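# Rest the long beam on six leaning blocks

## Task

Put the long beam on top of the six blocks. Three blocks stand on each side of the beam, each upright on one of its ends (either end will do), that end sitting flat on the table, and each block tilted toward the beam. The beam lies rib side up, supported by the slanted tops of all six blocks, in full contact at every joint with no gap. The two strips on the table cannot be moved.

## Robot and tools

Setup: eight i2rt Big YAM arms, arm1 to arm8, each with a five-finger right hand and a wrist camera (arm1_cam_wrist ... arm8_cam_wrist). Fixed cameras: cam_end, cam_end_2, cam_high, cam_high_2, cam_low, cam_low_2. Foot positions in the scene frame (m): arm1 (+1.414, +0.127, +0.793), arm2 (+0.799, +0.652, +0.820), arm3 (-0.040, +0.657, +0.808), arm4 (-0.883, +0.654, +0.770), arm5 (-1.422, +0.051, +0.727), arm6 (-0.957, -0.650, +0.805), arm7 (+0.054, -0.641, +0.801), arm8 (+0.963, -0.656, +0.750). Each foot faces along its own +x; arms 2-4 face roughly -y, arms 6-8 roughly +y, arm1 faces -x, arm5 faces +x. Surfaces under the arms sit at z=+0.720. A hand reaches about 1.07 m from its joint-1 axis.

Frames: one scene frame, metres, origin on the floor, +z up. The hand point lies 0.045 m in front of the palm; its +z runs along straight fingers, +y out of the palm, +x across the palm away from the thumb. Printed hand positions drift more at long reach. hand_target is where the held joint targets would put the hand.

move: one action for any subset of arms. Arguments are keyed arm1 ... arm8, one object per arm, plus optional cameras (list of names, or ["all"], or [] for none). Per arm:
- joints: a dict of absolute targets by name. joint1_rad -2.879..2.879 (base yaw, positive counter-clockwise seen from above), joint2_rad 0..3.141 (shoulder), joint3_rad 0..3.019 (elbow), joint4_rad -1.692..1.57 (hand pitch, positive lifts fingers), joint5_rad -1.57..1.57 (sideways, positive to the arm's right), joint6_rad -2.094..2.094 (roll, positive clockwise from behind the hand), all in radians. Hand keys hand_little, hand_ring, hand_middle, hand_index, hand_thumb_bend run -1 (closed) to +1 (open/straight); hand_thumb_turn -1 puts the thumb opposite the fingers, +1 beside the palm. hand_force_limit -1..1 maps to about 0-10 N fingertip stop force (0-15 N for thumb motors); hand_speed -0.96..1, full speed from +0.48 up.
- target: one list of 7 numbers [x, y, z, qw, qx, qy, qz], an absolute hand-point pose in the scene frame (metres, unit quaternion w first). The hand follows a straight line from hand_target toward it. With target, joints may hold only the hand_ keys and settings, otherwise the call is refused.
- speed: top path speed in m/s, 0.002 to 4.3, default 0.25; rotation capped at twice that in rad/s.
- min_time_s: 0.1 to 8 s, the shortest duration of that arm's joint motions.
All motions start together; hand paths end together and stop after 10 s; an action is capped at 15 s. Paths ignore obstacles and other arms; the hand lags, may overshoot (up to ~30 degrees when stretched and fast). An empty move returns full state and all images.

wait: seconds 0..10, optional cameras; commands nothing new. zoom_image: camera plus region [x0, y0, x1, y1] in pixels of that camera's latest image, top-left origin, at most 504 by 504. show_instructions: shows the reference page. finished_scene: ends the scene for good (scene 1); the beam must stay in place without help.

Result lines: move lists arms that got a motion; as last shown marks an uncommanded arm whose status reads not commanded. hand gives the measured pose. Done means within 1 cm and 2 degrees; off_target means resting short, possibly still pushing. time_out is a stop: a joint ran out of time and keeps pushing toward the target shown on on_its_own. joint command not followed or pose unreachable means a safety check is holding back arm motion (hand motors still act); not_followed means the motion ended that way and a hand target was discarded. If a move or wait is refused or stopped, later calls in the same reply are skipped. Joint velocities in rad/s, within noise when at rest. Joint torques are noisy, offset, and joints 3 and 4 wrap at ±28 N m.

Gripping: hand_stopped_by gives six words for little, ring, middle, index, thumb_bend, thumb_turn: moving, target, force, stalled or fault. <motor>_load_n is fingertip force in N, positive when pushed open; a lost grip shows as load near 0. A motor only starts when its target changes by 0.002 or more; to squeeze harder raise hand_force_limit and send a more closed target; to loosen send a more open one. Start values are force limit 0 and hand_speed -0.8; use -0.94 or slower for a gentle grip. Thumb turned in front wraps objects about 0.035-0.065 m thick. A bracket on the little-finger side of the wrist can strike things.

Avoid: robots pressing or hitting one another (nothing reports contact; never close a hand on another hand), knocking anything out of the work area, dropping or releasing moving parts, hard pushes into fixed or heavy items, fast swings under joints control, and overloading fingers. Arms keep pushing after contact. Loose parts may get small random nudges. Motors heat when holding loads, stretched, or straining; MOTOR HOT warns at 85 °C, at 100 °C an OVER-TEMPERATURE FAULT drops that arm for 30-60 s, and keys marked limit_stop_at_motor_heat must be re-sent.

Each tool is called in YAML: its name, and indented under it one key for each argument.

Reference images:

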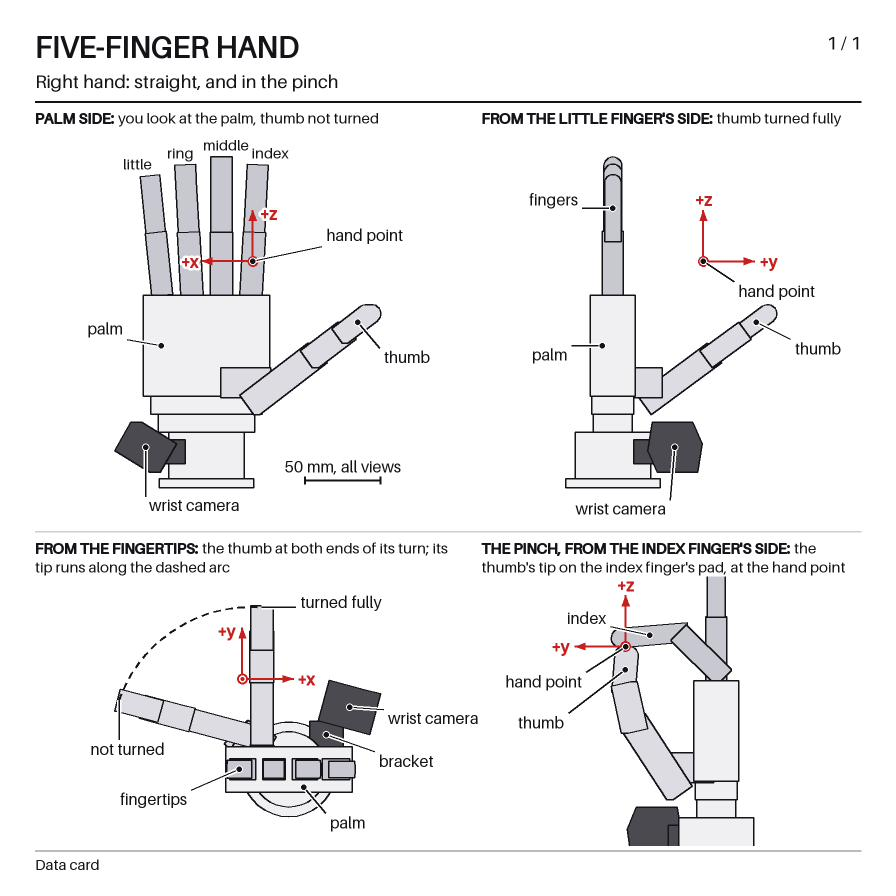

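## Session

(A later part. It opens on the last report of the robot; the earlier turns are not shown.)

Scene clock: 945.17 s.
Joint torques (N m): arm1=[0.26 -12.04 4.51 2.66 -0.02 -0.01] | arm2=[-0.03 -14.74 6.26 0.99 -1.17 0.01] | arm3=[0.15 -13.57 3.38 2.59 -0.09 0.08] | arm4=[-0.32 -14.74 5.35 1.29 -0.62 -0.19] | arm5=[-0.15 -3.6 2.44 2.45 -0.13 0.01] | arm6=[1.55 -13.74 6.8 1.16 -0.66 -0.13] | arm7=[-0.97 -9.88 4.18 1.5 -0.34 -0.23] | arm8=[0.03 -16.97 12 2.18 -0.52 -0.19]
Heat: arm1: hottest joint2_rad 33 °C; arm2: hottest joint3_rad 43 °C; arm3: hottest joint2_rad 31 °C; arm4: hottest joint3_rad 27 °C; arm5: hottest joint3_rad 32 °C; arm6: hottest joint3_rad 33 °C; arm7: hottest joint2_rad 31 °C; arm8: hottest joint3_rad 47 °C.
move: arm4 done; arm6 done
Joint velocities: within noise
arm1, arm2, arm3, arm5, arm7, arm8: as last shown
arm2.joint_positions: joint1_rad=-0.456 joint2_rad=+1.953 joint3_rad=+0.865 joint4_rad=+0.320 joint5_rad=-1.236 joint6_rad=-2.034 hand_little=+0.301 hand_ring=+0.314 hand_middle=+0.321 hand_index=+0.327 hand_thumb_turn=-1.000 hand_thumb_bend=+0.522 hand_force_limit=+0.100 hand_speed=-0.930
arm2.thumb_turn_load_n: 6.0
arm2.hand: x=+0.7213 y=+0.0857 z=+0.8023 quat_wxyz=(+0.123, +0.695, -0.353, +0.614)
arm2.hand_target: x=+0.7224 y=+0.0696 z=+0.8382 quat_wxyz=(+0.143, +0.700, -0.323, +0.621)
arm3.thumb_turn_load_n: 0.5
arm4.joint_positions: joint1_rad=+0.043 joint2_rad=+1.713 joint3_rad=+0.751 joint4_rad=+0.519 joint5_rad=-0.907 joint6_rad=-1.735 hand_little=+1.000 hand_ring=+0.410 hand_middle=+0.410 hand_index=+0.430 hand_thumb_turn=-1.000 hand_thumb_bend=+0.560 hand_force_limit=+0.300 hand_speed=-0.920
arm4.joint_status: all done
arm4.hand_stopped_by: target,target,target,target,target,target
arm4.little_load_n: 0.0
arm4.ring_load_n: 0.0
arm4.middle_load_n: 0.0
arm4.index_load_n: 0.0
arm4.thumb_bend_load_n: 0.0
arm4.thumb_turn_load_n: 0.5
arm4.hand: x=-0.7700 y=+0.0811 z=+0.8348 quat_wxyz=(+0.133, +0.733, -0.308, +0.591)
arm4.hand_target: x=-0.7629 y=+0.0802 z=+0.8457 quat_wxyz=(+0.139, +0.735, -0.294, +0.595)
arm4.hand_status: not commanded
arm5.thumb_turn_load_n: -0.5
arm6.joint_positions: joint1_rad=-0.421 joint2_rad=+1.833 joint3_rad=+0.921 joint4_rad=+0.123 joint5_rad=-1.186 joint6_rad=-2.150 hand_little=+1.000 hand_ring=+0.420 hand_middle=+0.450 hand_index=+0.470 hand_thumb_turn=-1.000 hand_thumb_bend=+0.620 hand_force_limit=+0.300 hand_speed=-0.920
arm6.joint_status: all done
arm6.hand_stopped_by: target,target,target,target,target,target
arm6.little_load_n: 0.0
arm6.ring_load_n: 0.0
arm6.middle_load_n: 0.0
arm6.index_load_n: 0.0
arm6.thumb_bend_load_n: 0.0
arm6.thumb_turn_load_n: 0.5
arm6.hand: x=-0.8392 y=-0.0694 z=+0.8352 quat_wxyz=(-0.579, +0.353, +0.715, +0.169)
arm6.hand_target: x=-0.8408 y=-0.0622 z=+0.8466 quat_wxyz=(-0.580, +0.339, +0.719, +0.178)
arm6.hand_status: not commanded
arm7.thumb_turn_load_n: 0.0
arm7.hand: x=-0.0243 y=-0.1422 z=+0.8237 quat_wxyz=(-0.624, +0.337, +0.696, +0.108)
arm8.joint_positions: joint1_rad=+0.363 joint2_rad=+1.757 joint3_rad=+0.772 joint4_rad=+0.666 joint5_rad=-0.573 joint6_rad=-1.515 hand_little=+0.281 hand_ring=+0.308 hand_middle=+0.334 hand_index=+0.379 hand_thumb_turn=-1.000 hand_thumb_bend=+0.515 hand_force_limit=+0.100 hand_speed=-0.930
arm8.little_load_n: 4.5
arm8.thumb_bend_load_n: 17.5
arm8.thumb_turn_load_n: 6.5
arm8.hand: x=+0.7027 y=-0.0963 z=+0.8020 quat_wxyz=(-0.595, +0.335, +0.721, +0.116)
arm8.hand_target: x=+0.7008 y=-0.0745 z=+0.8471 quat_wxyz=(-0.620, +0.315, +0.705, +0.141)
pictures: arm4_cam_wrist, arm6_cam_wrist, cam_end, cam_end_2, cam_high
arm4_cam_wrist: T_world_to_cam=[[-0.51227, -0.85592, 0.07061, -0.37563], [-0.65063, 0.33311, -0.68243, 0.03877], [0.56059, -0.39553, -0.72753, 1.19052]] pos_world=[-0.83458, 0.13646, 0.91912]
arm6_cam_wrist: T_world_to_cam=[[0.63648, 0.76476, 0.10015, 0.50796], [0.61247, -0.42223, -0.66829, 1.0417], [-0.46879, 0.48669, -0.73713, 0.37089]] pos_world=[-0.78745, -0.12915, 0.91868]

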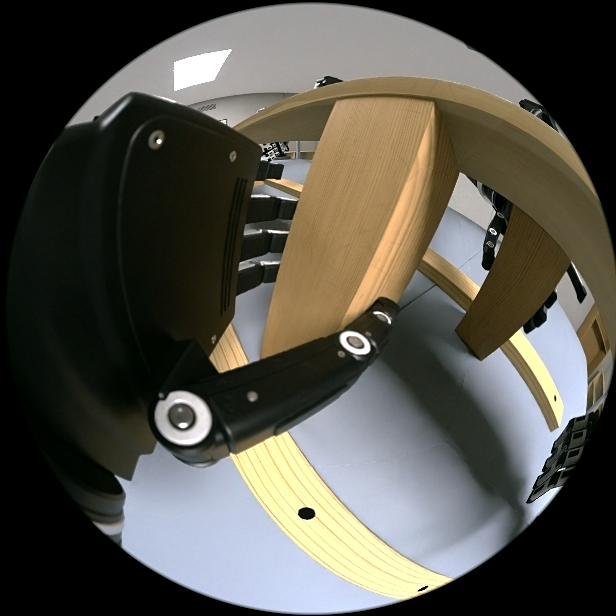

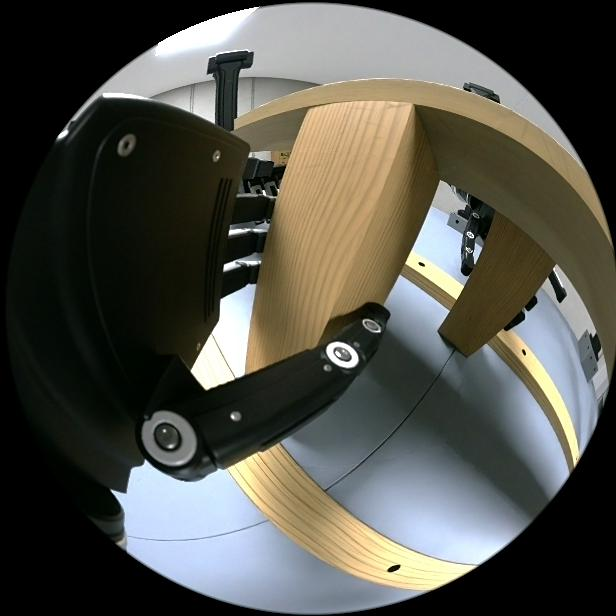

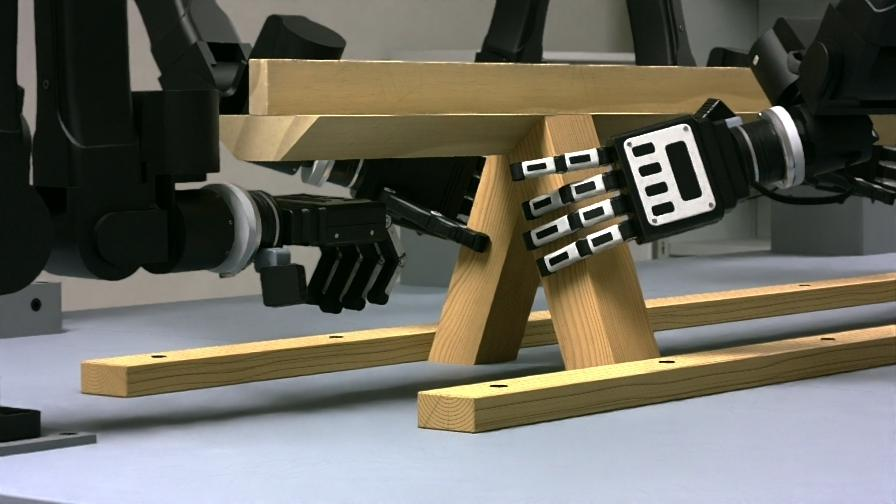

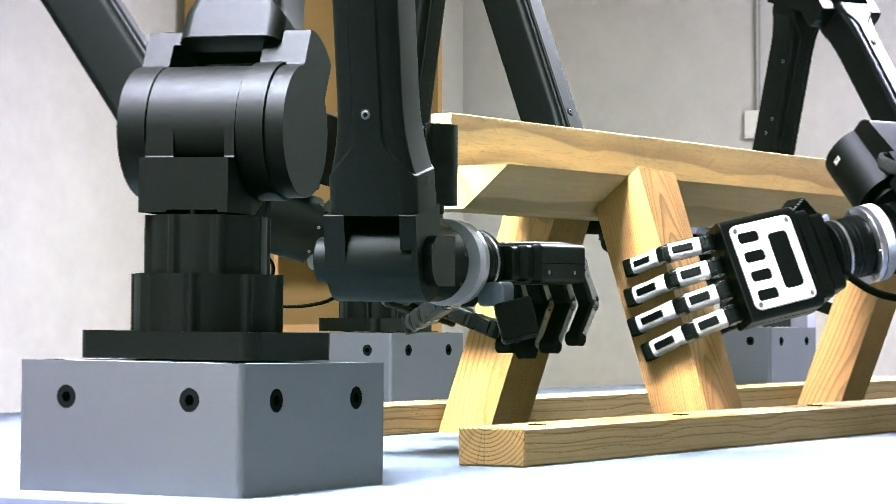

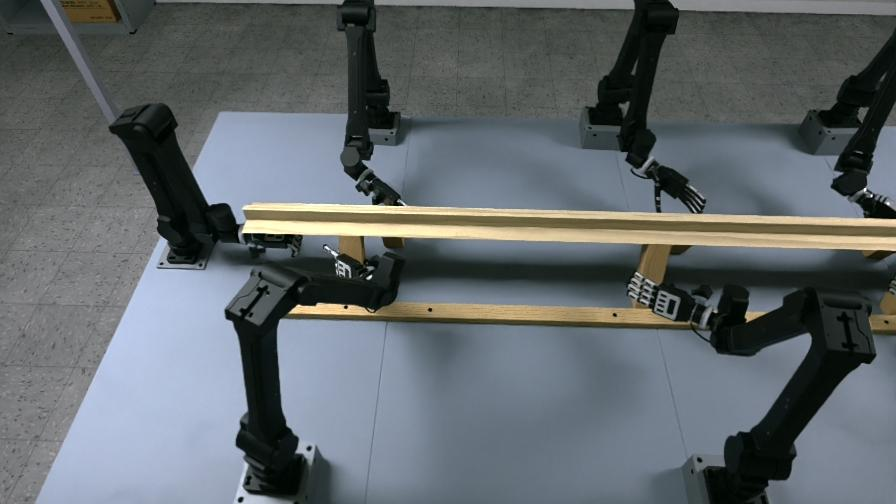

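move:
  arm8: {"joints":{"hand_speed":-0.92,"hand_little":0.41,"hand_ring":0.43,"hand_middle":0.46,"hand_index":0.49,"hand_thumb_bend":0.6}}
  arm2: {"joints":{"hand_speed":-0.92,"hand_little":0.42,"hand_ring":0.43,"hand_middle":0.43,"hand_index":0.44,"hand_thumb_bend":0.6}}
  cameras: ["cam_end_2","cam_high_2","arm2_cam_wrist","arm8_cam_wrist"]

zoom_image:
  camera: "cam_end_2"
  region: [590, 150, 690, 230]

Scene clock: 947.10 s.
Joint torques (N m): arm1=[0.21 -11.93 4.55 2.66 -0.03 0.02] | arm2=[0.03 -12.45 6.54 1.21 -0.64 0.11] | arm3=[0.09 -13.51 3.37 2.62 -0.09 0.08] | arm4=[-0.44 -15.15 5.33 1.32 -0.6 -0.2] | arm5=[-0.15 -3.78 2.41 2.41 -0.12 0] | arm6=[1.49 -13.86 6.82 1.16 -0.66 -0.12] | arm7=[-0.79 -10.11 4.21 1.48 -0.33 -0.21] | arm8=[0.21 -14.21 11.67 2.25 -0.3 -0.24]
Heat: arm1: hottest joint2_rad 33 °C; arm2: hottest joint3_rad 43 °C; arm3: hottest joint2_rad 31 °C; arm4: hottest joint3_rad 27 °C; arm5: hottest joint3_rad 32 °C; arm6: hottest joint3_rad 33 °C; arm7: hottest joint2_rad 31 °C; arm8: hottest joint3_rad 47 °C.
move: arm2 done; arm8 done
Joint velocities: within noise
arm1, arm3, arm4, arm5, arm6, arm7: as last shown
arm1.thumb_turn_load_n: -0.5
arm2.joint_positions: joint1_rad=-0.454 joint2_rad=+1.925 joint3_rad=+0.865 joint4_rad=+0.317 joint5_rad=-1.251 joint6_rad=-2.034 hand_little=+0.420 hand_ring=+0.430 hand_middle=+0.430 hand_index=+0.440 hand_thumb_turn=-1.000 hand_thumb_bend=+0.600 hand_force_limit=+0.100 hand_speed=-0.920
arm2.joint_status: all done
arm2.hand_stopped_by: target,target,target,target,target,target
arm2.little_load_n: 0.0
arm2.ring_load_n: 0.0
arm2.middle_load_n: 0.0
arm2.index_load_n: 0.0
arm2.thumb_bend_load_n: 0.0
arm2.thumb_turn_load_n: 0.0
arm2.hand: x=+0.7233 y=+0.0833 z=+0.8184 quat_wxyz=(+0.128, +0.696, -0.341, +0.619)
arm2.hand_target: x=+0.7225 y=+0.0696 z=+0.8382 quat_wxyz=(+0.142, +0.700, -0.323, +0.621)
arm2.hand_status: not commanded
arm3.ring_load_n: 0.5
arm3.thumb_turn_load_n: 0.0
arm5.thumb_turn_load_n: 0.0
arm6.middle_load_n: -0.5
arm6.thumb_turn_load_n: 0.0
arm8.joint_positions: joint1_rad=+0.361 joint2_rad=+1.729 joint3_rad=+0.779 joint4_rad=+0.665 joint5_rad=-0.578 joint6_rad=-1.509 hand_little=+0.410 hand_ring=+0.430 hand_middle=+0.460 hand_index=+0.490 hand_thumb_turn=-1.000 hand_thumb_bend=+0.600 hand_force_limit=+0.100 hand_speed=-0.920
arm8.joint_status: all done
arm8.hand_stopped_by: target,target,target,target,target,target
arm8.little_load_n: 0.0
arm8.ring_load_n: 0.0
arm8.middle_load_n: 0.0
arm8.index_load_n: 0.0
arm8.thumb_bend_load_n: 0.0
arm8.thumb_turn_load_n: 0.5
arm8.hand: x=+0.7016 y=-0.0920 z=+0.8211 quat_wxyz=(-0.606, +0.327, +0.715, +0.123)
arm8.hand_target: x=+0.7008 y=-0.0746 z=+0.8469 quat_wxyz=(-0.620, +0.315, +0.705, +0.140)
arm8.hand_status: not commanded
pictures: arm2_cam_wrist, arm8_cam_wrist, cam_end_2, cam_high_2
arm2_cam_wrist: T_world_to_cam=[[-0.58225, -0.813, -0.00348, 0.4946], [-0.57356, 0.41379, -0.70698, 0.95598], [0.57622, -0.40964, -0.70723, 0.30813]] pos_world=[0.65873, 0.13276, 0.89549]
arm8_cam_wrist: T_world_to_cam=[[0.57347, 0.81923, -0.00095, -0.32159], [0.55113, -0.38665, -0.73943, 0.19175], [-0.60613, 0.42351, -0.67324, 1.1351]] pos_world=[0.76675, -0.14313, 0.90567]

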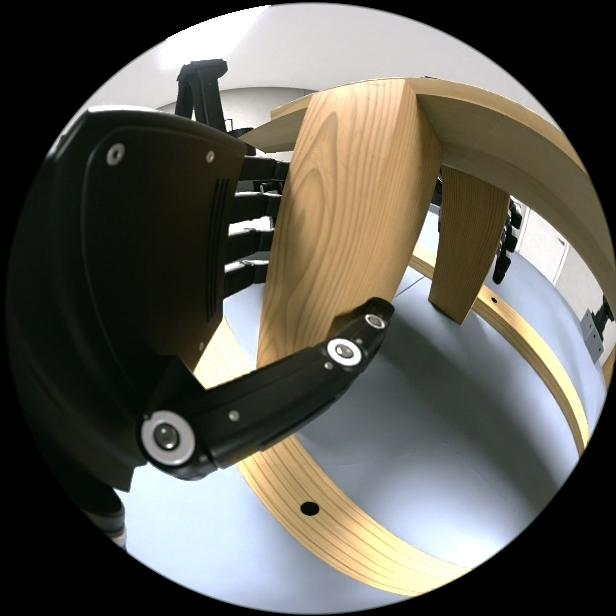

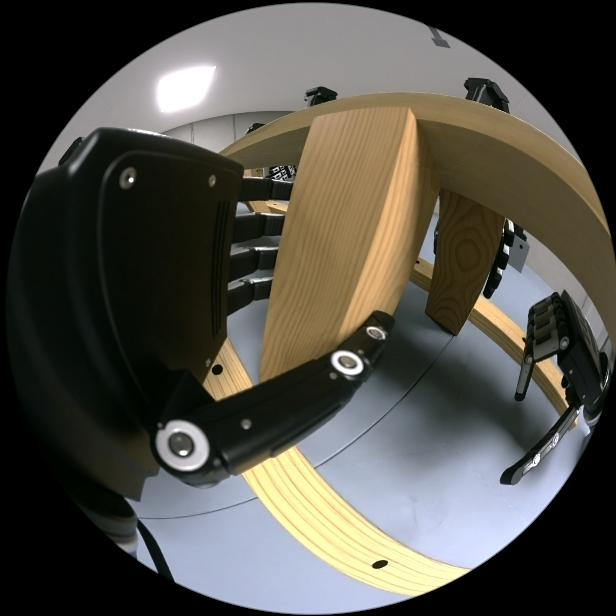

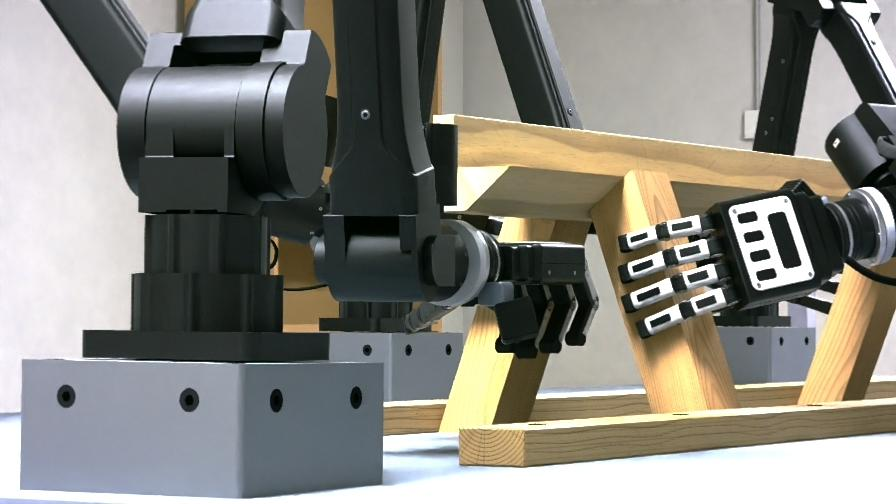

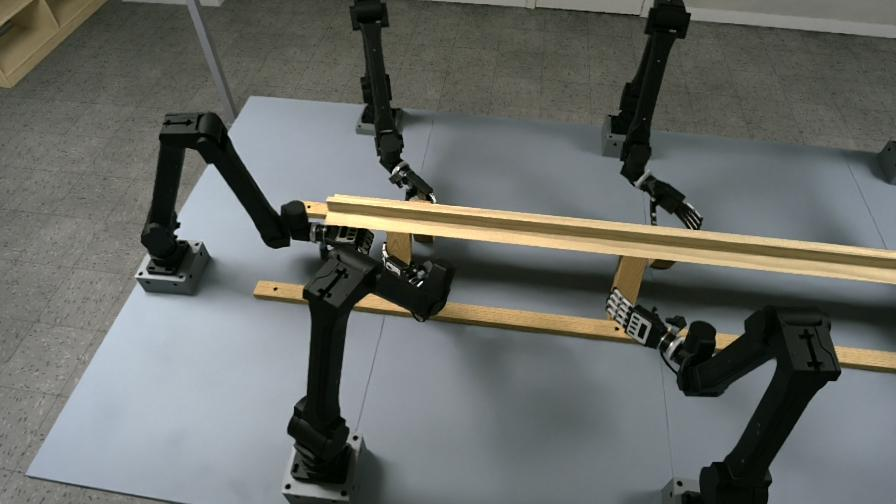

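Scaled by 5.040 from the camera's image (finer frame: 1280x720).

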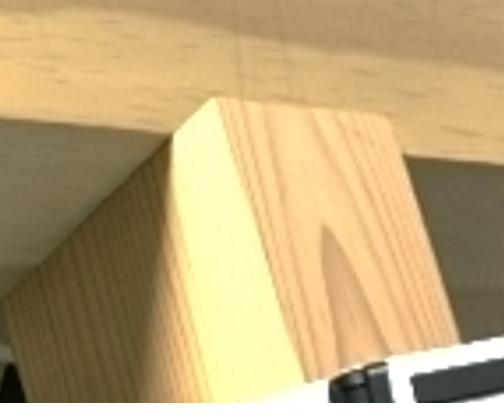

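move:
  arm8: {"joints":{"hand_speed":-0.8,"hand_little":0.85,"hand_ring":0.85,"hand_middle":0.85,"hand_index":0.85,"hand_thumb_bend":0.95}}
  arm2: {"joints":{"hand_speed":-0.8,"hand_little":0.85,"hand_ring":0.85,"hand_middle":0.85,"hand_index":0.85,"hand_thumb_bend":0.95}}
  arm4: {"joints":{"hand_speed":-0.8,"hand_little":0.85,"hand_ring":0.85,"hand_middle":0.85,"hand_index":0.85,"hand_thumb_bend":0.95}}
  arm6: {"joints":{"hand_speed":-0.8,"hand_little":0.85,"hand_ring":0.85,"hand_middle":0.85,"hand_index":0.85,"hand_thumb_bend":0.95}}

move:
  arm8: {"target":[0.7008,-0.148,0.874,0.620,-0.315,-0.705,-0.140],"speed":0.1}
  arm2: {"target":[0.7225,0.108,0.852,0.142,0.700,-0.323,0.621],"speed":0.06}
  arm4: {"target":[-0.763,0.154,0.873,0.139,0.735,-0.294,0.595],"speed":0.1}
  arm6: {"target":[-0.841,-0.136,0.874,0.580,-0.339,-0.719,-0.178],"speed":0.1}
  cameras: ["all"]

Scene clock: 949.90 s.
Joint torques (N m): arm1=[0.32 -11.99 4.56 2.58 -0.03 0.01] | arm2=[0.09 -12.86 6.58 1.1 -0.61 0.08] | arm3=[0.03 -13.39 3.37 2.62 -0.09 0.08] | arm4=[-0.5 -14.56 5.37 1.31 -0.64 -0.19] | arm5=[-0.32 -3.78 2.43 2.44 -0.13 0] | arm6=[1.55 -13.8 6.82 1.16 -0.67 -0.12] | arm7=[-0.91 -9.93 4.14 1.51 -0.32 -0.2] | arm8=[0.26 -14.21 11.67 2.25 -0.28 -0.23]
Heat: arm1: hottest joint2_rad 33 °C; arm2: hottest joint3_rad 43 °C; arm3: hottest joint2_rad 31 °C; arm4: hottest joint3_rad 27 °C; arm5: hottest joint3_rad 32 °C; arm6: hottest joint3_rad 33 °C; arm7: hottest joint2_rad 31 °C; arm8: hottest joint3_rad 47 °C.
move: arm2 done; arm4 done; arm6 done; arm8 done
Joint velocities: within noise
arm1, arm3, arm7: as last shown
arm1.middle_load_n: 0.5
arm2.joint_positions: joint1_rad=-0.454 joint2_rad=+1.925 joint3_rad=+0.865 joint4_rad=+0.317 joint5_rad=-1.251 joint6_rad=-2.034 hand_little=+0.850 hand_ring=+0.850 hand_middle=+0.850 hand_index=+0.850 hand_thumb_turn=-1.000 hand_thumb_bend=+0.950 hand_force_limit=+0.100 hand_speed=-0.800
arm2.joint_status: all done
arm2.hand_stopped_by: target,target,target,target,target,target
arm2.little_load_n: 0.0
arm2.ring_load_n: 0.0
arm2.middle_load_n: 0.0
arm2.index_load_n: 0.0
arm2.thumb_bend_load_n: 0.0
arm2.thumb_turn_load_n: 0.5
arm2.hand: x=+0.7233 y=+0.0833 z=+0.8184 quat_wxyz=(+0.128, +0.696, -0.341, +0.619)
arm2.hand_target: x=+0.7225 y=+0.0696 z=+0.8382 quat_wxyz=(+0.142, +0.700, -0.323, +0.621)
arm2.hand_status: not commanded
arm3.ring_load_n: 0.0
arm3.thumb_turn_load_n: 0.5
arm4.joint_positions: joint1_rad=+0.043 joint2_rad=+1.713 joint3_rad=+0.751 joint4_rad=+0.519 joint5_rad=-0.907 joint6_rad=-1.736 hand_little=+0.850 hand_ring=+0.850 hand_middle=+0.850 hand_index=+0.850 hand_thumb_turn=-1.000 hand_thumb_bend=+0.950 hand_force_limit=+0.300 hand_speed=-0.800
arm4.joint_status: all done
arm4.hand_stopped_by: target,target,target,target,target,target
arm4.little_load_n: 0.0
arm4.ring_load_n: 0.0
arm4.middle_load_n: 0.0
arm4.index_load_n: 0.0
arm4.thumb_bend_load_n: 0.0
arm4.thumb_turn_load_n: 0.0
arm4.hand: x=-0.7700 y=+0.0811 z=+0.8348 quat_wxyz=(+0.134, +0.733, -0.308, +0.591)
arm4.hand_target: x=-0.7630 y=+0.0801 z=+0.8457 quat_wxyz=(+0.139, +0.735, -0.294, +0.595)
arm4.hand_status: not commanded
arm5.joint_positions: joint1_rad=-0.200 joint2_rad=+1.591 joint3_rad=+0.062 joint4_rad=+1.574 joint5_rad=-0.198 joint6_rad=+0.018 hand_little=-0.600 hand_ring=-0.600 hand_middle=-0.600 hand_index=-0.600 hand_thumb_turn=+1.000 hand_thumb_bend=+1.000 hand_force_limit=+0.000 hand_speed=-0.200
arm5.joint_status: not commanded
arm5.hand_stopped_by: target,target,target,target,target,target
arm5.little_load_n: 0.0
arm5.ring_load_n: 0.0
arm5.middle_load_n: 0.0
arm5.index_load_n: 0.0
arm5.thumb_bend_load_n: 0.0
arm5.thumb_turn_load_n: -0.5
arm5.hand: x=-1.0416 y=+0.0422 z=+0.8049 quat_wxyz=(-0.511, +0.485, -0.493, +0.510)
arm5.hand_target: x=-1.0399 y=+0.0421 z=+0.8058 quat_wxyz=(-0.511, +0.487, -0.487, +0.514)
arm5.hand_status: not commanded
arm6.joint_positions: joint1_rad=-0.421 joint2_rad=+1.833 joint3_rad=+0.921 joint4_rad=+0.123 joint5_rad=-1.186 joint6_rad=-2.150 hand_little=+0.850 hand_ring=+0.850 hand_middle=+0.850 hand_index=+0.850 hand_thumb_turn=-1.000 hand_thumb_bend=+0.950 hand_force_limit=+0.300 hand_speed=-0.800
arm6.joint_status: all done
arm6.hand_stopped_by: target,target,target,target,target,target
arm6.little_load_n: 0.0
arm6.ring_load_n: 0.0
arm6.middle_load_n: 0.0
arm6.index_load_n: 0.0
arm6.thumb_bend_load_n: 0.0
arm6.thumb_turn_load_n: 0.5
arm6.hand: x=-0.8392 y=-0.0694 z=+0.8352 quat_wxyz=(-0.579, +0.353, +0.715, +0.169)
arm6.hand_target: x=-0.8408 y=-0.0622 z=+0.8466 quat_wxyz=(-0.580, +0.339, +0.719, +0.178)
arm6.hand_status: not commanded
arm7.little_load_n: -0.5
arm7.thumb_turn_load_n: 0.5
arm8.joint_positions: joint1_rad=+0.361 joint2_rad=+1.729 joint3_rad=+0.779 joint4_rad=+0.665 joint5_rad=-0.578 joint6_rad=-1.509 hand_little=+0.850 hand_ring=+0.850 hand_middle=+0.850 hand_index=+0.850 hand_thumb_turn=-1.000 hand_thumb_bend=+0.950 hand_force_limit=+0.100 hand_speed=-0.800
arm8.joint_status: all done
arm8.hand_stopped_by: target,target,target,target,target,target
arm8.little_load_n: 0.0
arm8.ring_load_n: 0.0
arm8.middle_load_n: 0.0
arm8.index_load_n: 0.0
arm8.thumb_bend_load_n: 0.0
arm8.thumb_turn_load_n: 0.0
arm8.hand: x=+0.7015 y=-0.0921 z=+0.8211 quat_wxyz=(-0.606, +0.327, +0.715, +0.123)
arm8.hand_target: x=+0.7008 y=-0.0746 z=+0.8469 quat_wxyz=(-0.620, +0.315, +0.705, +0.140)
arm8.hand_status: not commanded
pictures: none

Scene clock: 951.43 s.
Joint torques (N m): arm1=[0.21 -11.63 4.51 2.59 -0.04 0.01] | arm2=[-1.61 -11.05 4.75 0.58 -0.72 -0.02] | arm3=[0.09 -13.51 3.4 2.61 -0.1 0.09] | arm4=[-0.62 -10.87 5 0.92 -0.55 -0.14] | arm5=[-0.09 -3.84 2.47 2.43 -0.13 0.02] | arm6=[0.21 -11.22 5.91 1.43 -0.68 -0.12] | arm7=[-0.73 -9.88 4.15 1.47 -0.35 -0.22] | arm8=[1.32 -10.99 8.49 1.65 -0.09 -0.14]
Heat: arm1: hottest joint2_rad 32 °C; arm2: hottest joint3_rad 42 °C; arm3: hottest joint2_rad 31 °C; arm4: hottest joint3_rad 27 °C; arm5: hottest joint3_rad 32 °C; arm6: hottest joint3_rad 33 °C; arm7: hottest joint2_rad 31 °C; arm8: hottest joint3_rad 47 °C.
move: arm2 off_target; arm4 done; arm6 off_target; arm8 done
Joint velocities: within noise
arm1, arm3, arm5, arm7: as last shown
arm1.middle_load_n: 0.0
arm1.thumb_bend_load_n: -0.5
arm1.thumb_turn_load_n: 0.0
arm2.joint_positions: joint1_rad=-0.472 joint2_rad=+1.829 joint3_rad=+0.801 joint4_rad=+0.240 joint5_rad=-1.278 joint6_rad=-2.102 hand_little=+0.850 hand_ring=+0.850 hand_middle=+0.850 hand_index=+0.850 hand_thumb_turn=-1.000 hand_thumb_bend=+0.950 hand_force_limit=+0.100 hand_speed=-0.800
arm2.joint_status: not commanded
arm2.hand_stopped_by: target,target,target,target,target,target
arm2.little_load_n: 0.0
arm2.ring_load_n: 0.0
arm2.middle_load_n: 0.0
arm2.index_load_n: 0.0
arm2.thumb_bend_load_n: 0.0
arm2.thumb_turn_load_n: 0.5
arm2.hand: x=+0.7282 y=+0.1090 z=+0.8416 quat_wxyz=(+0.131, +0.699, -0.329, +0.622)
arm2.hand_target: x=+0.7227 y=+0.1080 z=+0.8518 quat_wxyz=(+0.142, +0.700, -0.323, +0.621)
arm2.hand_status: off_target (0.012 m and 1.4 deg from the pose sent, 0.042 m and 2.6 deg at the start)
arm3.thumb_turn_load_n: 0.0
arm4.joint_positions: joint1_rad=+0.043 joint2_rad=+1.471 joint3_rad=+0.575 joint4_rad=+0.483 joint5_rad=-0.907 joint6_rad=-1.736 hand_little=+0.850 hand_ring=+0.850 hand_middle=+0.850 hand_index=+0.850 hand_thumb_turn=-1.000 hand_thumb_bend=+0.950 hand_force_limit=+0.300 hand_speed=-0.800
arm4.joint_status: not commanded
arm4.hand_stopped_by: target,target,target,target,target,target
arm4.little_load_n: 0.0
arm4.ring_load_n: 0.0
arm4.middle_load_n: 0.0
arm4.index_load_n: 0.0
arm4.thumb_bend_load_n: 0.0
arm4.thumb_turn_load_n: 0.0
arm4.hand: x=-0.7696 y=+0.1488 z=+0.8736 quat_wxyz=(+0.144, +0.731, -0.299, +0.596)
arm4.hand_target: x=-0.7631 y=+0.1539 z=+0.8730 quat_wxyz=(+0.139, +0.735, -0.294, +0.595)
arm4.hand_status: done (0.008 m and 1.0 deg from the pose sent, 0.083 m and 1.8 deg at the start)
arm5.thumb_turn_load_n: 0.0
arm6.joint_positions: joint1_rad=-0.477 joint2_rad=+1.641 joint3_rad=+0.733 joint4_rad=+0.123 joint5_rad=-1.227 joint6_rad=-2.150 hand_little=+0.850 hand_ring=+0.850 hand_middle=+0.850 hand_index=+0.850 hand_thumb_turn=-1.000 hand_thumb_bend=+0.950 hand_force_limit=+0.300 hand_speed=-0.800
arm6.joint_status: not commanded
arm6.hand_stopped_by: target,target,target,target,target,target
arm6.little_load_n: 0.0
arm6.ring_load_n: 0.0
arm6.middle_load_n: 0.0
arm6.index_load_n: 0.0
arm6.thumb_bend_load_n: 0.0
arm6.thumb_turn_load_n: 0.5
arm6.hand: x=-0.8475 y=-0.1366 z=+0.8666 quat_wxyz=(-0.588, +0.359, +0.702, +0.179)
arm6.hand_target: x=-0.8414 y=-0.1357 z=+0.8740 quat_wxyz=(-0.587, +0.353, +0.703, +0.192)
arm6.hand_status: off_target (0.010 m and 3.2 deg from the pose sent, 0.077 m and 1.9 deg at the start; a joint's target at an end of its range on 46 of 46 steps)
arm7.little_load_n: 0.0
arm7.thumb_turn_load_n: 0.0
arm8.joint_positions: joint1_rad=+0.404 joint2_rad=+1.514 joint3_rad=+0.645 joint4_rad=+0.657 joint5_rad=-0.521 joint6_rad=-1.500 hand_little=+0.850 hand_ring=+0.850 hand_middle=+0.850 hand_index=+0.850 hand_thumb_turn=-1.000 hand_thumb_bend=+0.950 hand_force_limit=+0.100 hand_speed=-0.800
arm8.joint_status: not commanded
arm8.hand_stopped_by: target,target,target,target,target,target
arm8.little_load_n: 0.0
arm8.ring_load_n: 0.0
arm8.middle_load_n: 0.0
arm8.index_load_n: -0.5
arm8.thumb_bend_load_n: 0.0
arm8.thumb_turn_load_n: 0.0
arm8.hand: x=+0.7055 y=-0.1420 z=+0.8762 quat_wxyz=(-0.621, +0.313, +0.703, +0.148)
arm8.hand_target: x=+0.7009 y=-0.1480 z=+0.8739 quat_wxyz=(-0.620, +0.315, +0.705, +0.140)
arm8.hand_status: done (0.008 m and 1.0 deg from the pose sent, 0.077 m and 3.2 deg at the start)
pictures: arm1_cam_wrist, arm2_cam_wrist, arm3_cam_wrist, arm4_cam_wrist, arm5_cam_wrist, arm6_cam_wrist, arm7_cam_wrist, arm8_cam_wrist, cam_end, cam_end_2, cam_high, cam_high_2, cam_low, cam_low_2
arm1_cam_wrist: T_world_to_cam=[[0.03693, 0.35504, -0.93412, 0.70315], [0.54248, -0.79216, -0.27964, -0.2369], [-0.83926, -0.49642, -0.22185, 0.99065]] pos_world=[0.93396, 0.05447, 0.81036]
arm2_cam_wrist: T_world_to_cam=[[-0.56931, -0.82197, 0.01579, 0.49375], [-0.58368, 0.39059, -0.71187, 0.97863], [0.57897, -0.41449, -0.70213, 0.32653]] pos_world=[0.66326, 0.15895, 0.91813]
arm3_cam_wrist: T_world_to_cam=[[-0.64919, -0.76043, -0.01687, 0.21001], [-0.44404, 0.39691, -0.8033, 0.64692], [0.61755, -0.51401, -0.59533, 0.63069]] pos_world=[0.03411, 0.22711, 0.89869]
arm4_cam_wrist: T_world_to_cam=[[-0.51169, -0.8537, 0.0968, -0.34298], [-0.65131, 0.31195, -0.69172, 0.05378], [0.56032, -0.417, -0.71565, 1.23788]] pos_world=[-0.83408, 0.20661, 0.95629]
arm5_cam_wrist: T_world_to_cam=[[0.00275, -0.23411, -0.97221, 0.79221], [-0.45876, 0.86357, -0.20925, -0.34263], [0.88855, 0.44659, -0.10502, 1.10436]] pos_world=[-1.14065, -0.01185, 0.81448]
arm6_cam_wrist: T_world_to_cam=[[0.65924, 0.74546, 0.09842, 0.57961], [0.58509, -0.42635, -0.68985, 1.03426], [-0.4723, 0.51236, -0.71723, 0.40616]] pos_world=[-0.79541, -0.19922, 0.94776]
arm7_cam_wrist: T_world_to_cam=[[0.62443, 0.78067, -0.02545, 0.14671], [0.52827, -0.4461, -0.72245, 0.54292], [-0.57534, 0.43767, -0.69096, 0.734]] pos_world=[0.04389, -0.19359, 0.90313]
arm8_cam_wrist: T_world_to_cam=[[0.58601, 0.80916, 0.04303, -0.33168], [0.53236, -0.34442, -0.77328, 0.26], [-0.61089, 0.47606, -0.6326, 1.17093]] pos_world=[0.77127, -0.1995, 0.95605]

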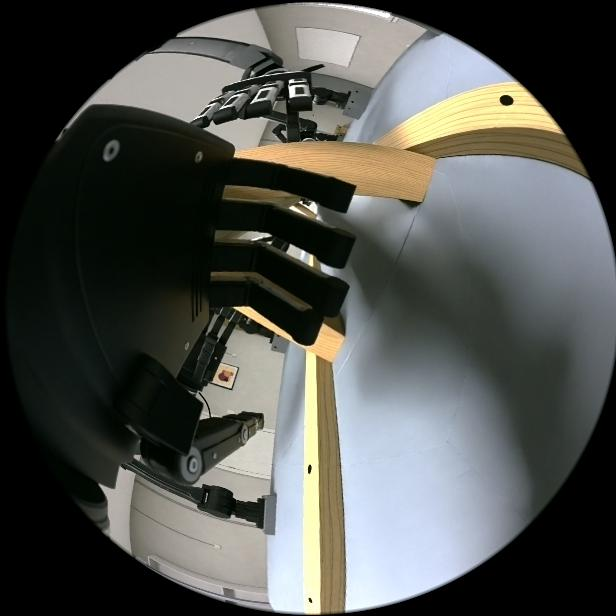

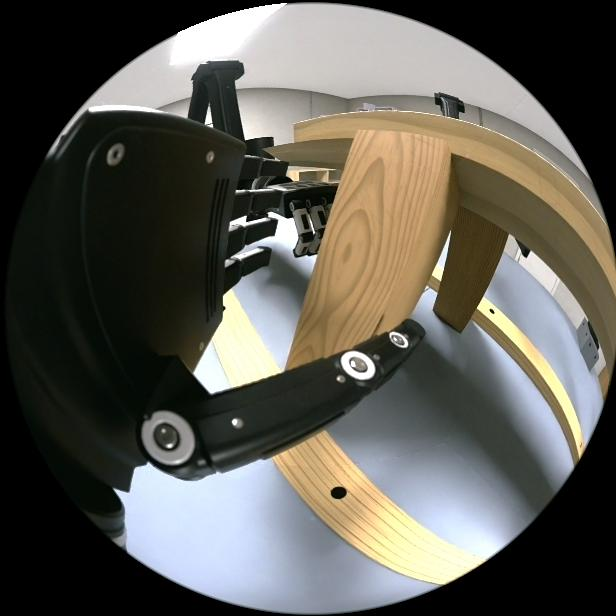

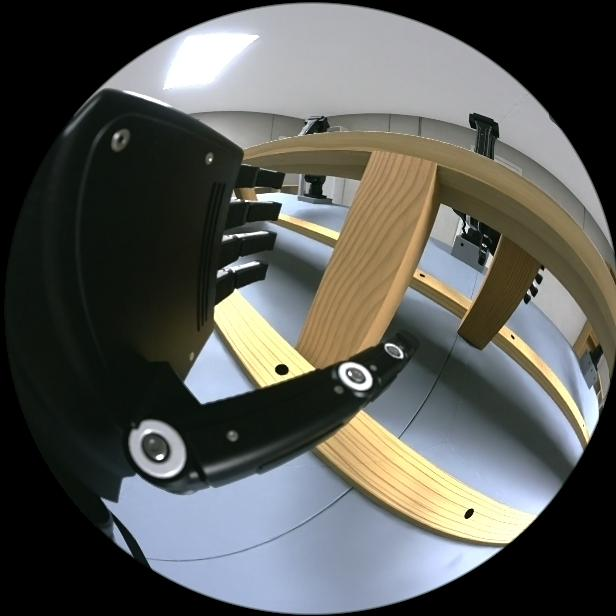

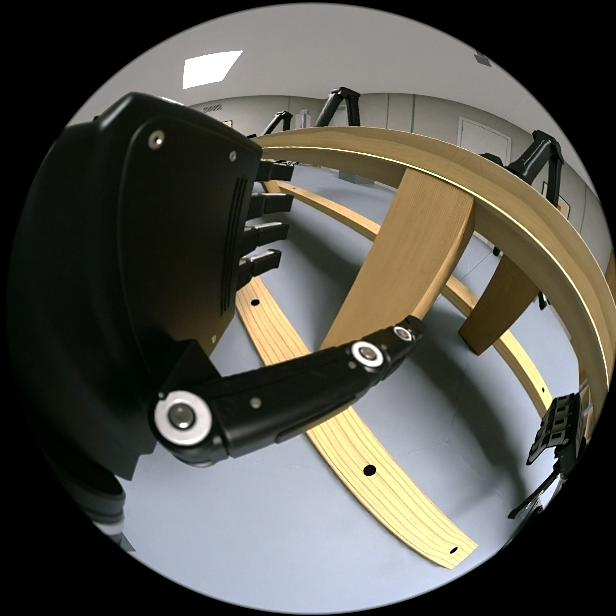

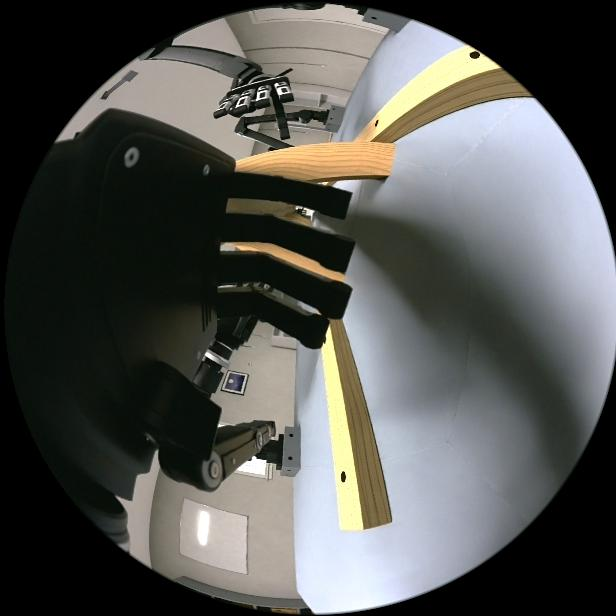

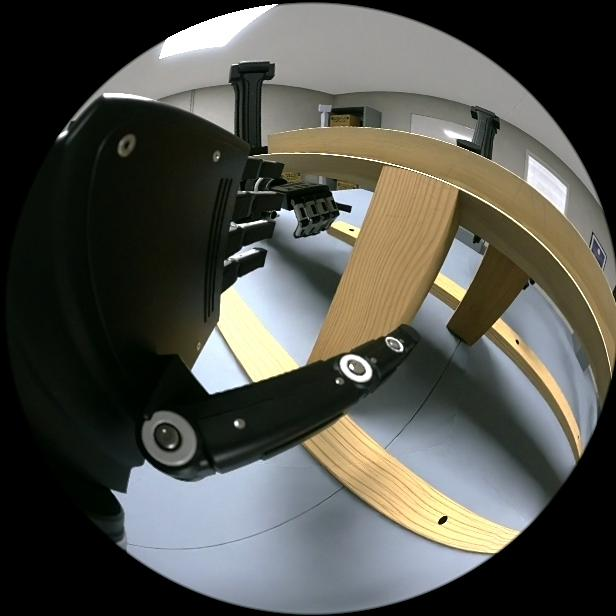

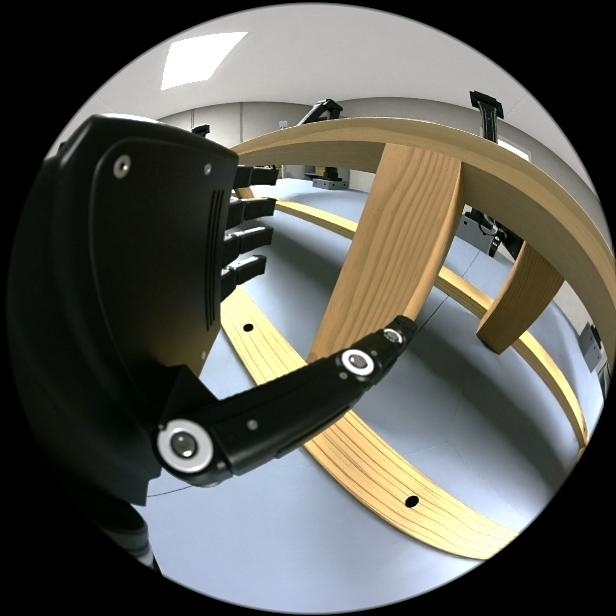

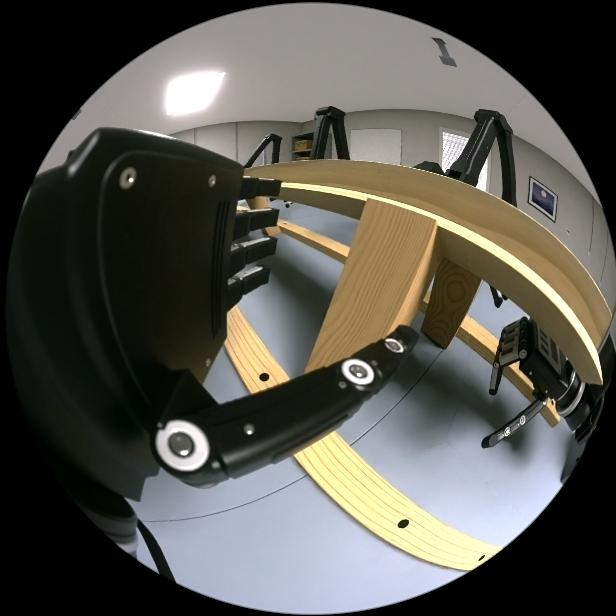

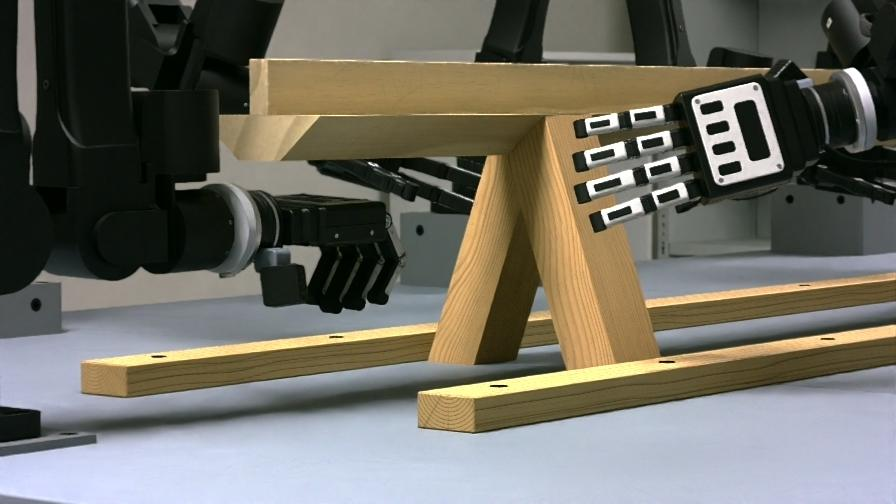

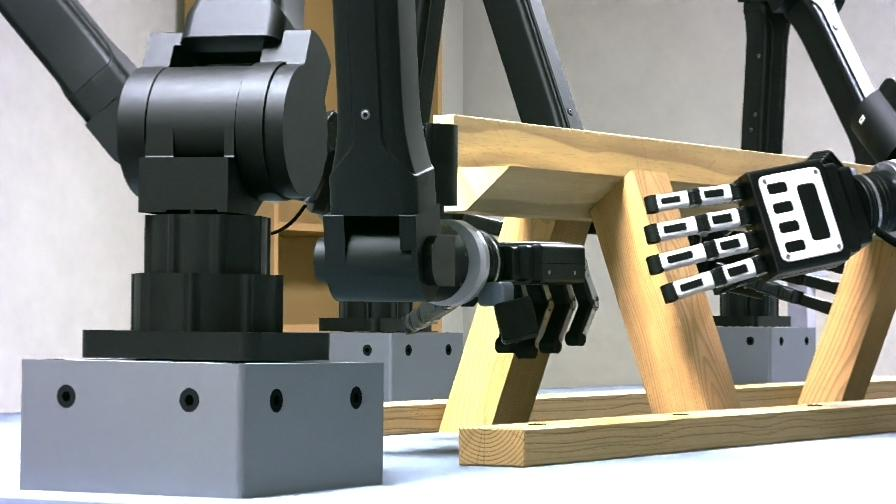

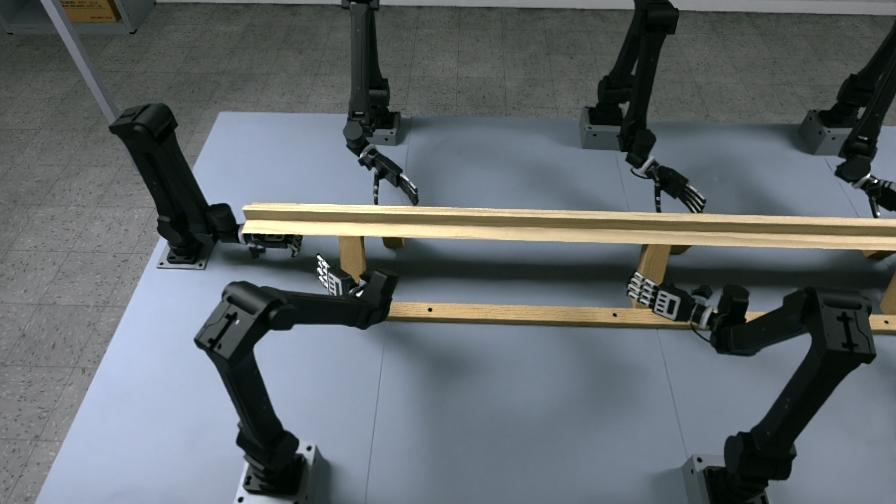

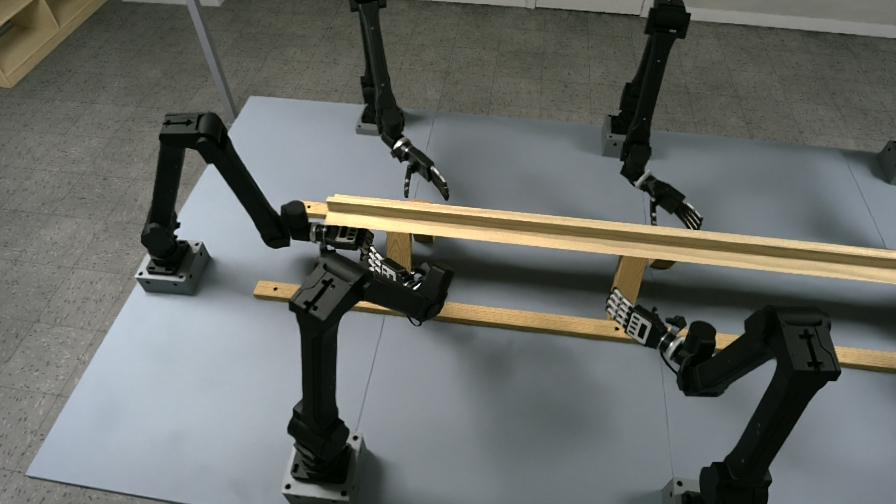

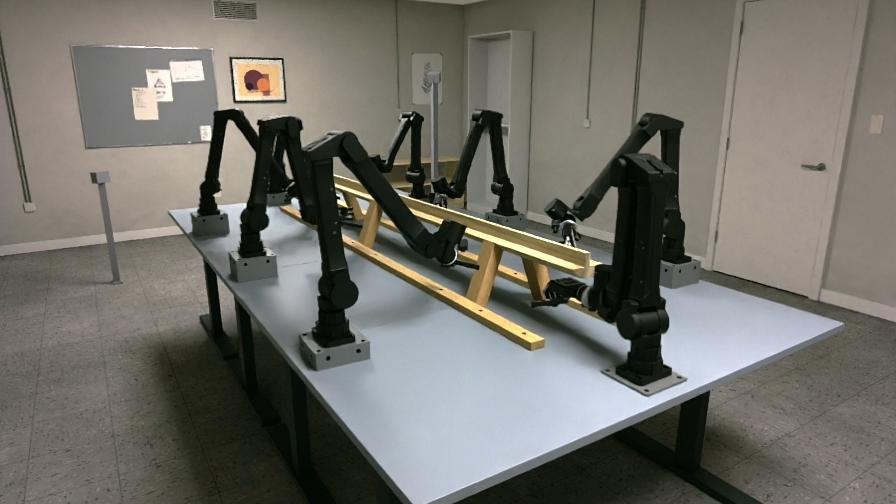

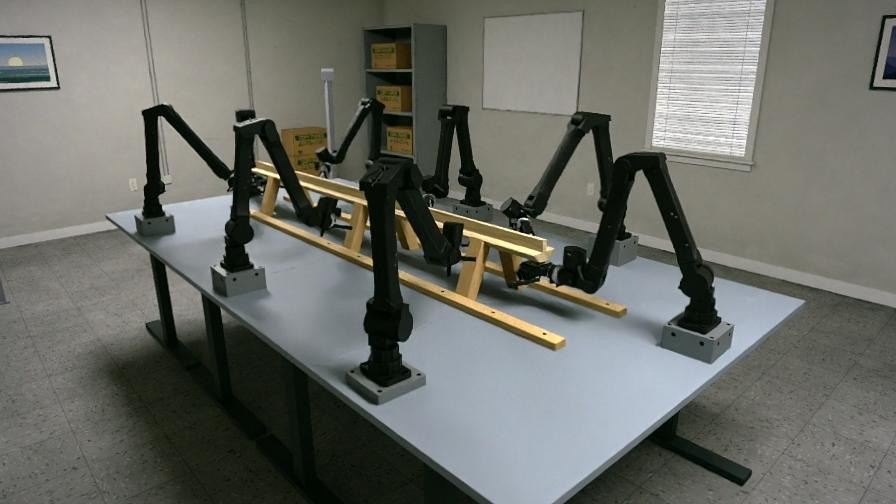

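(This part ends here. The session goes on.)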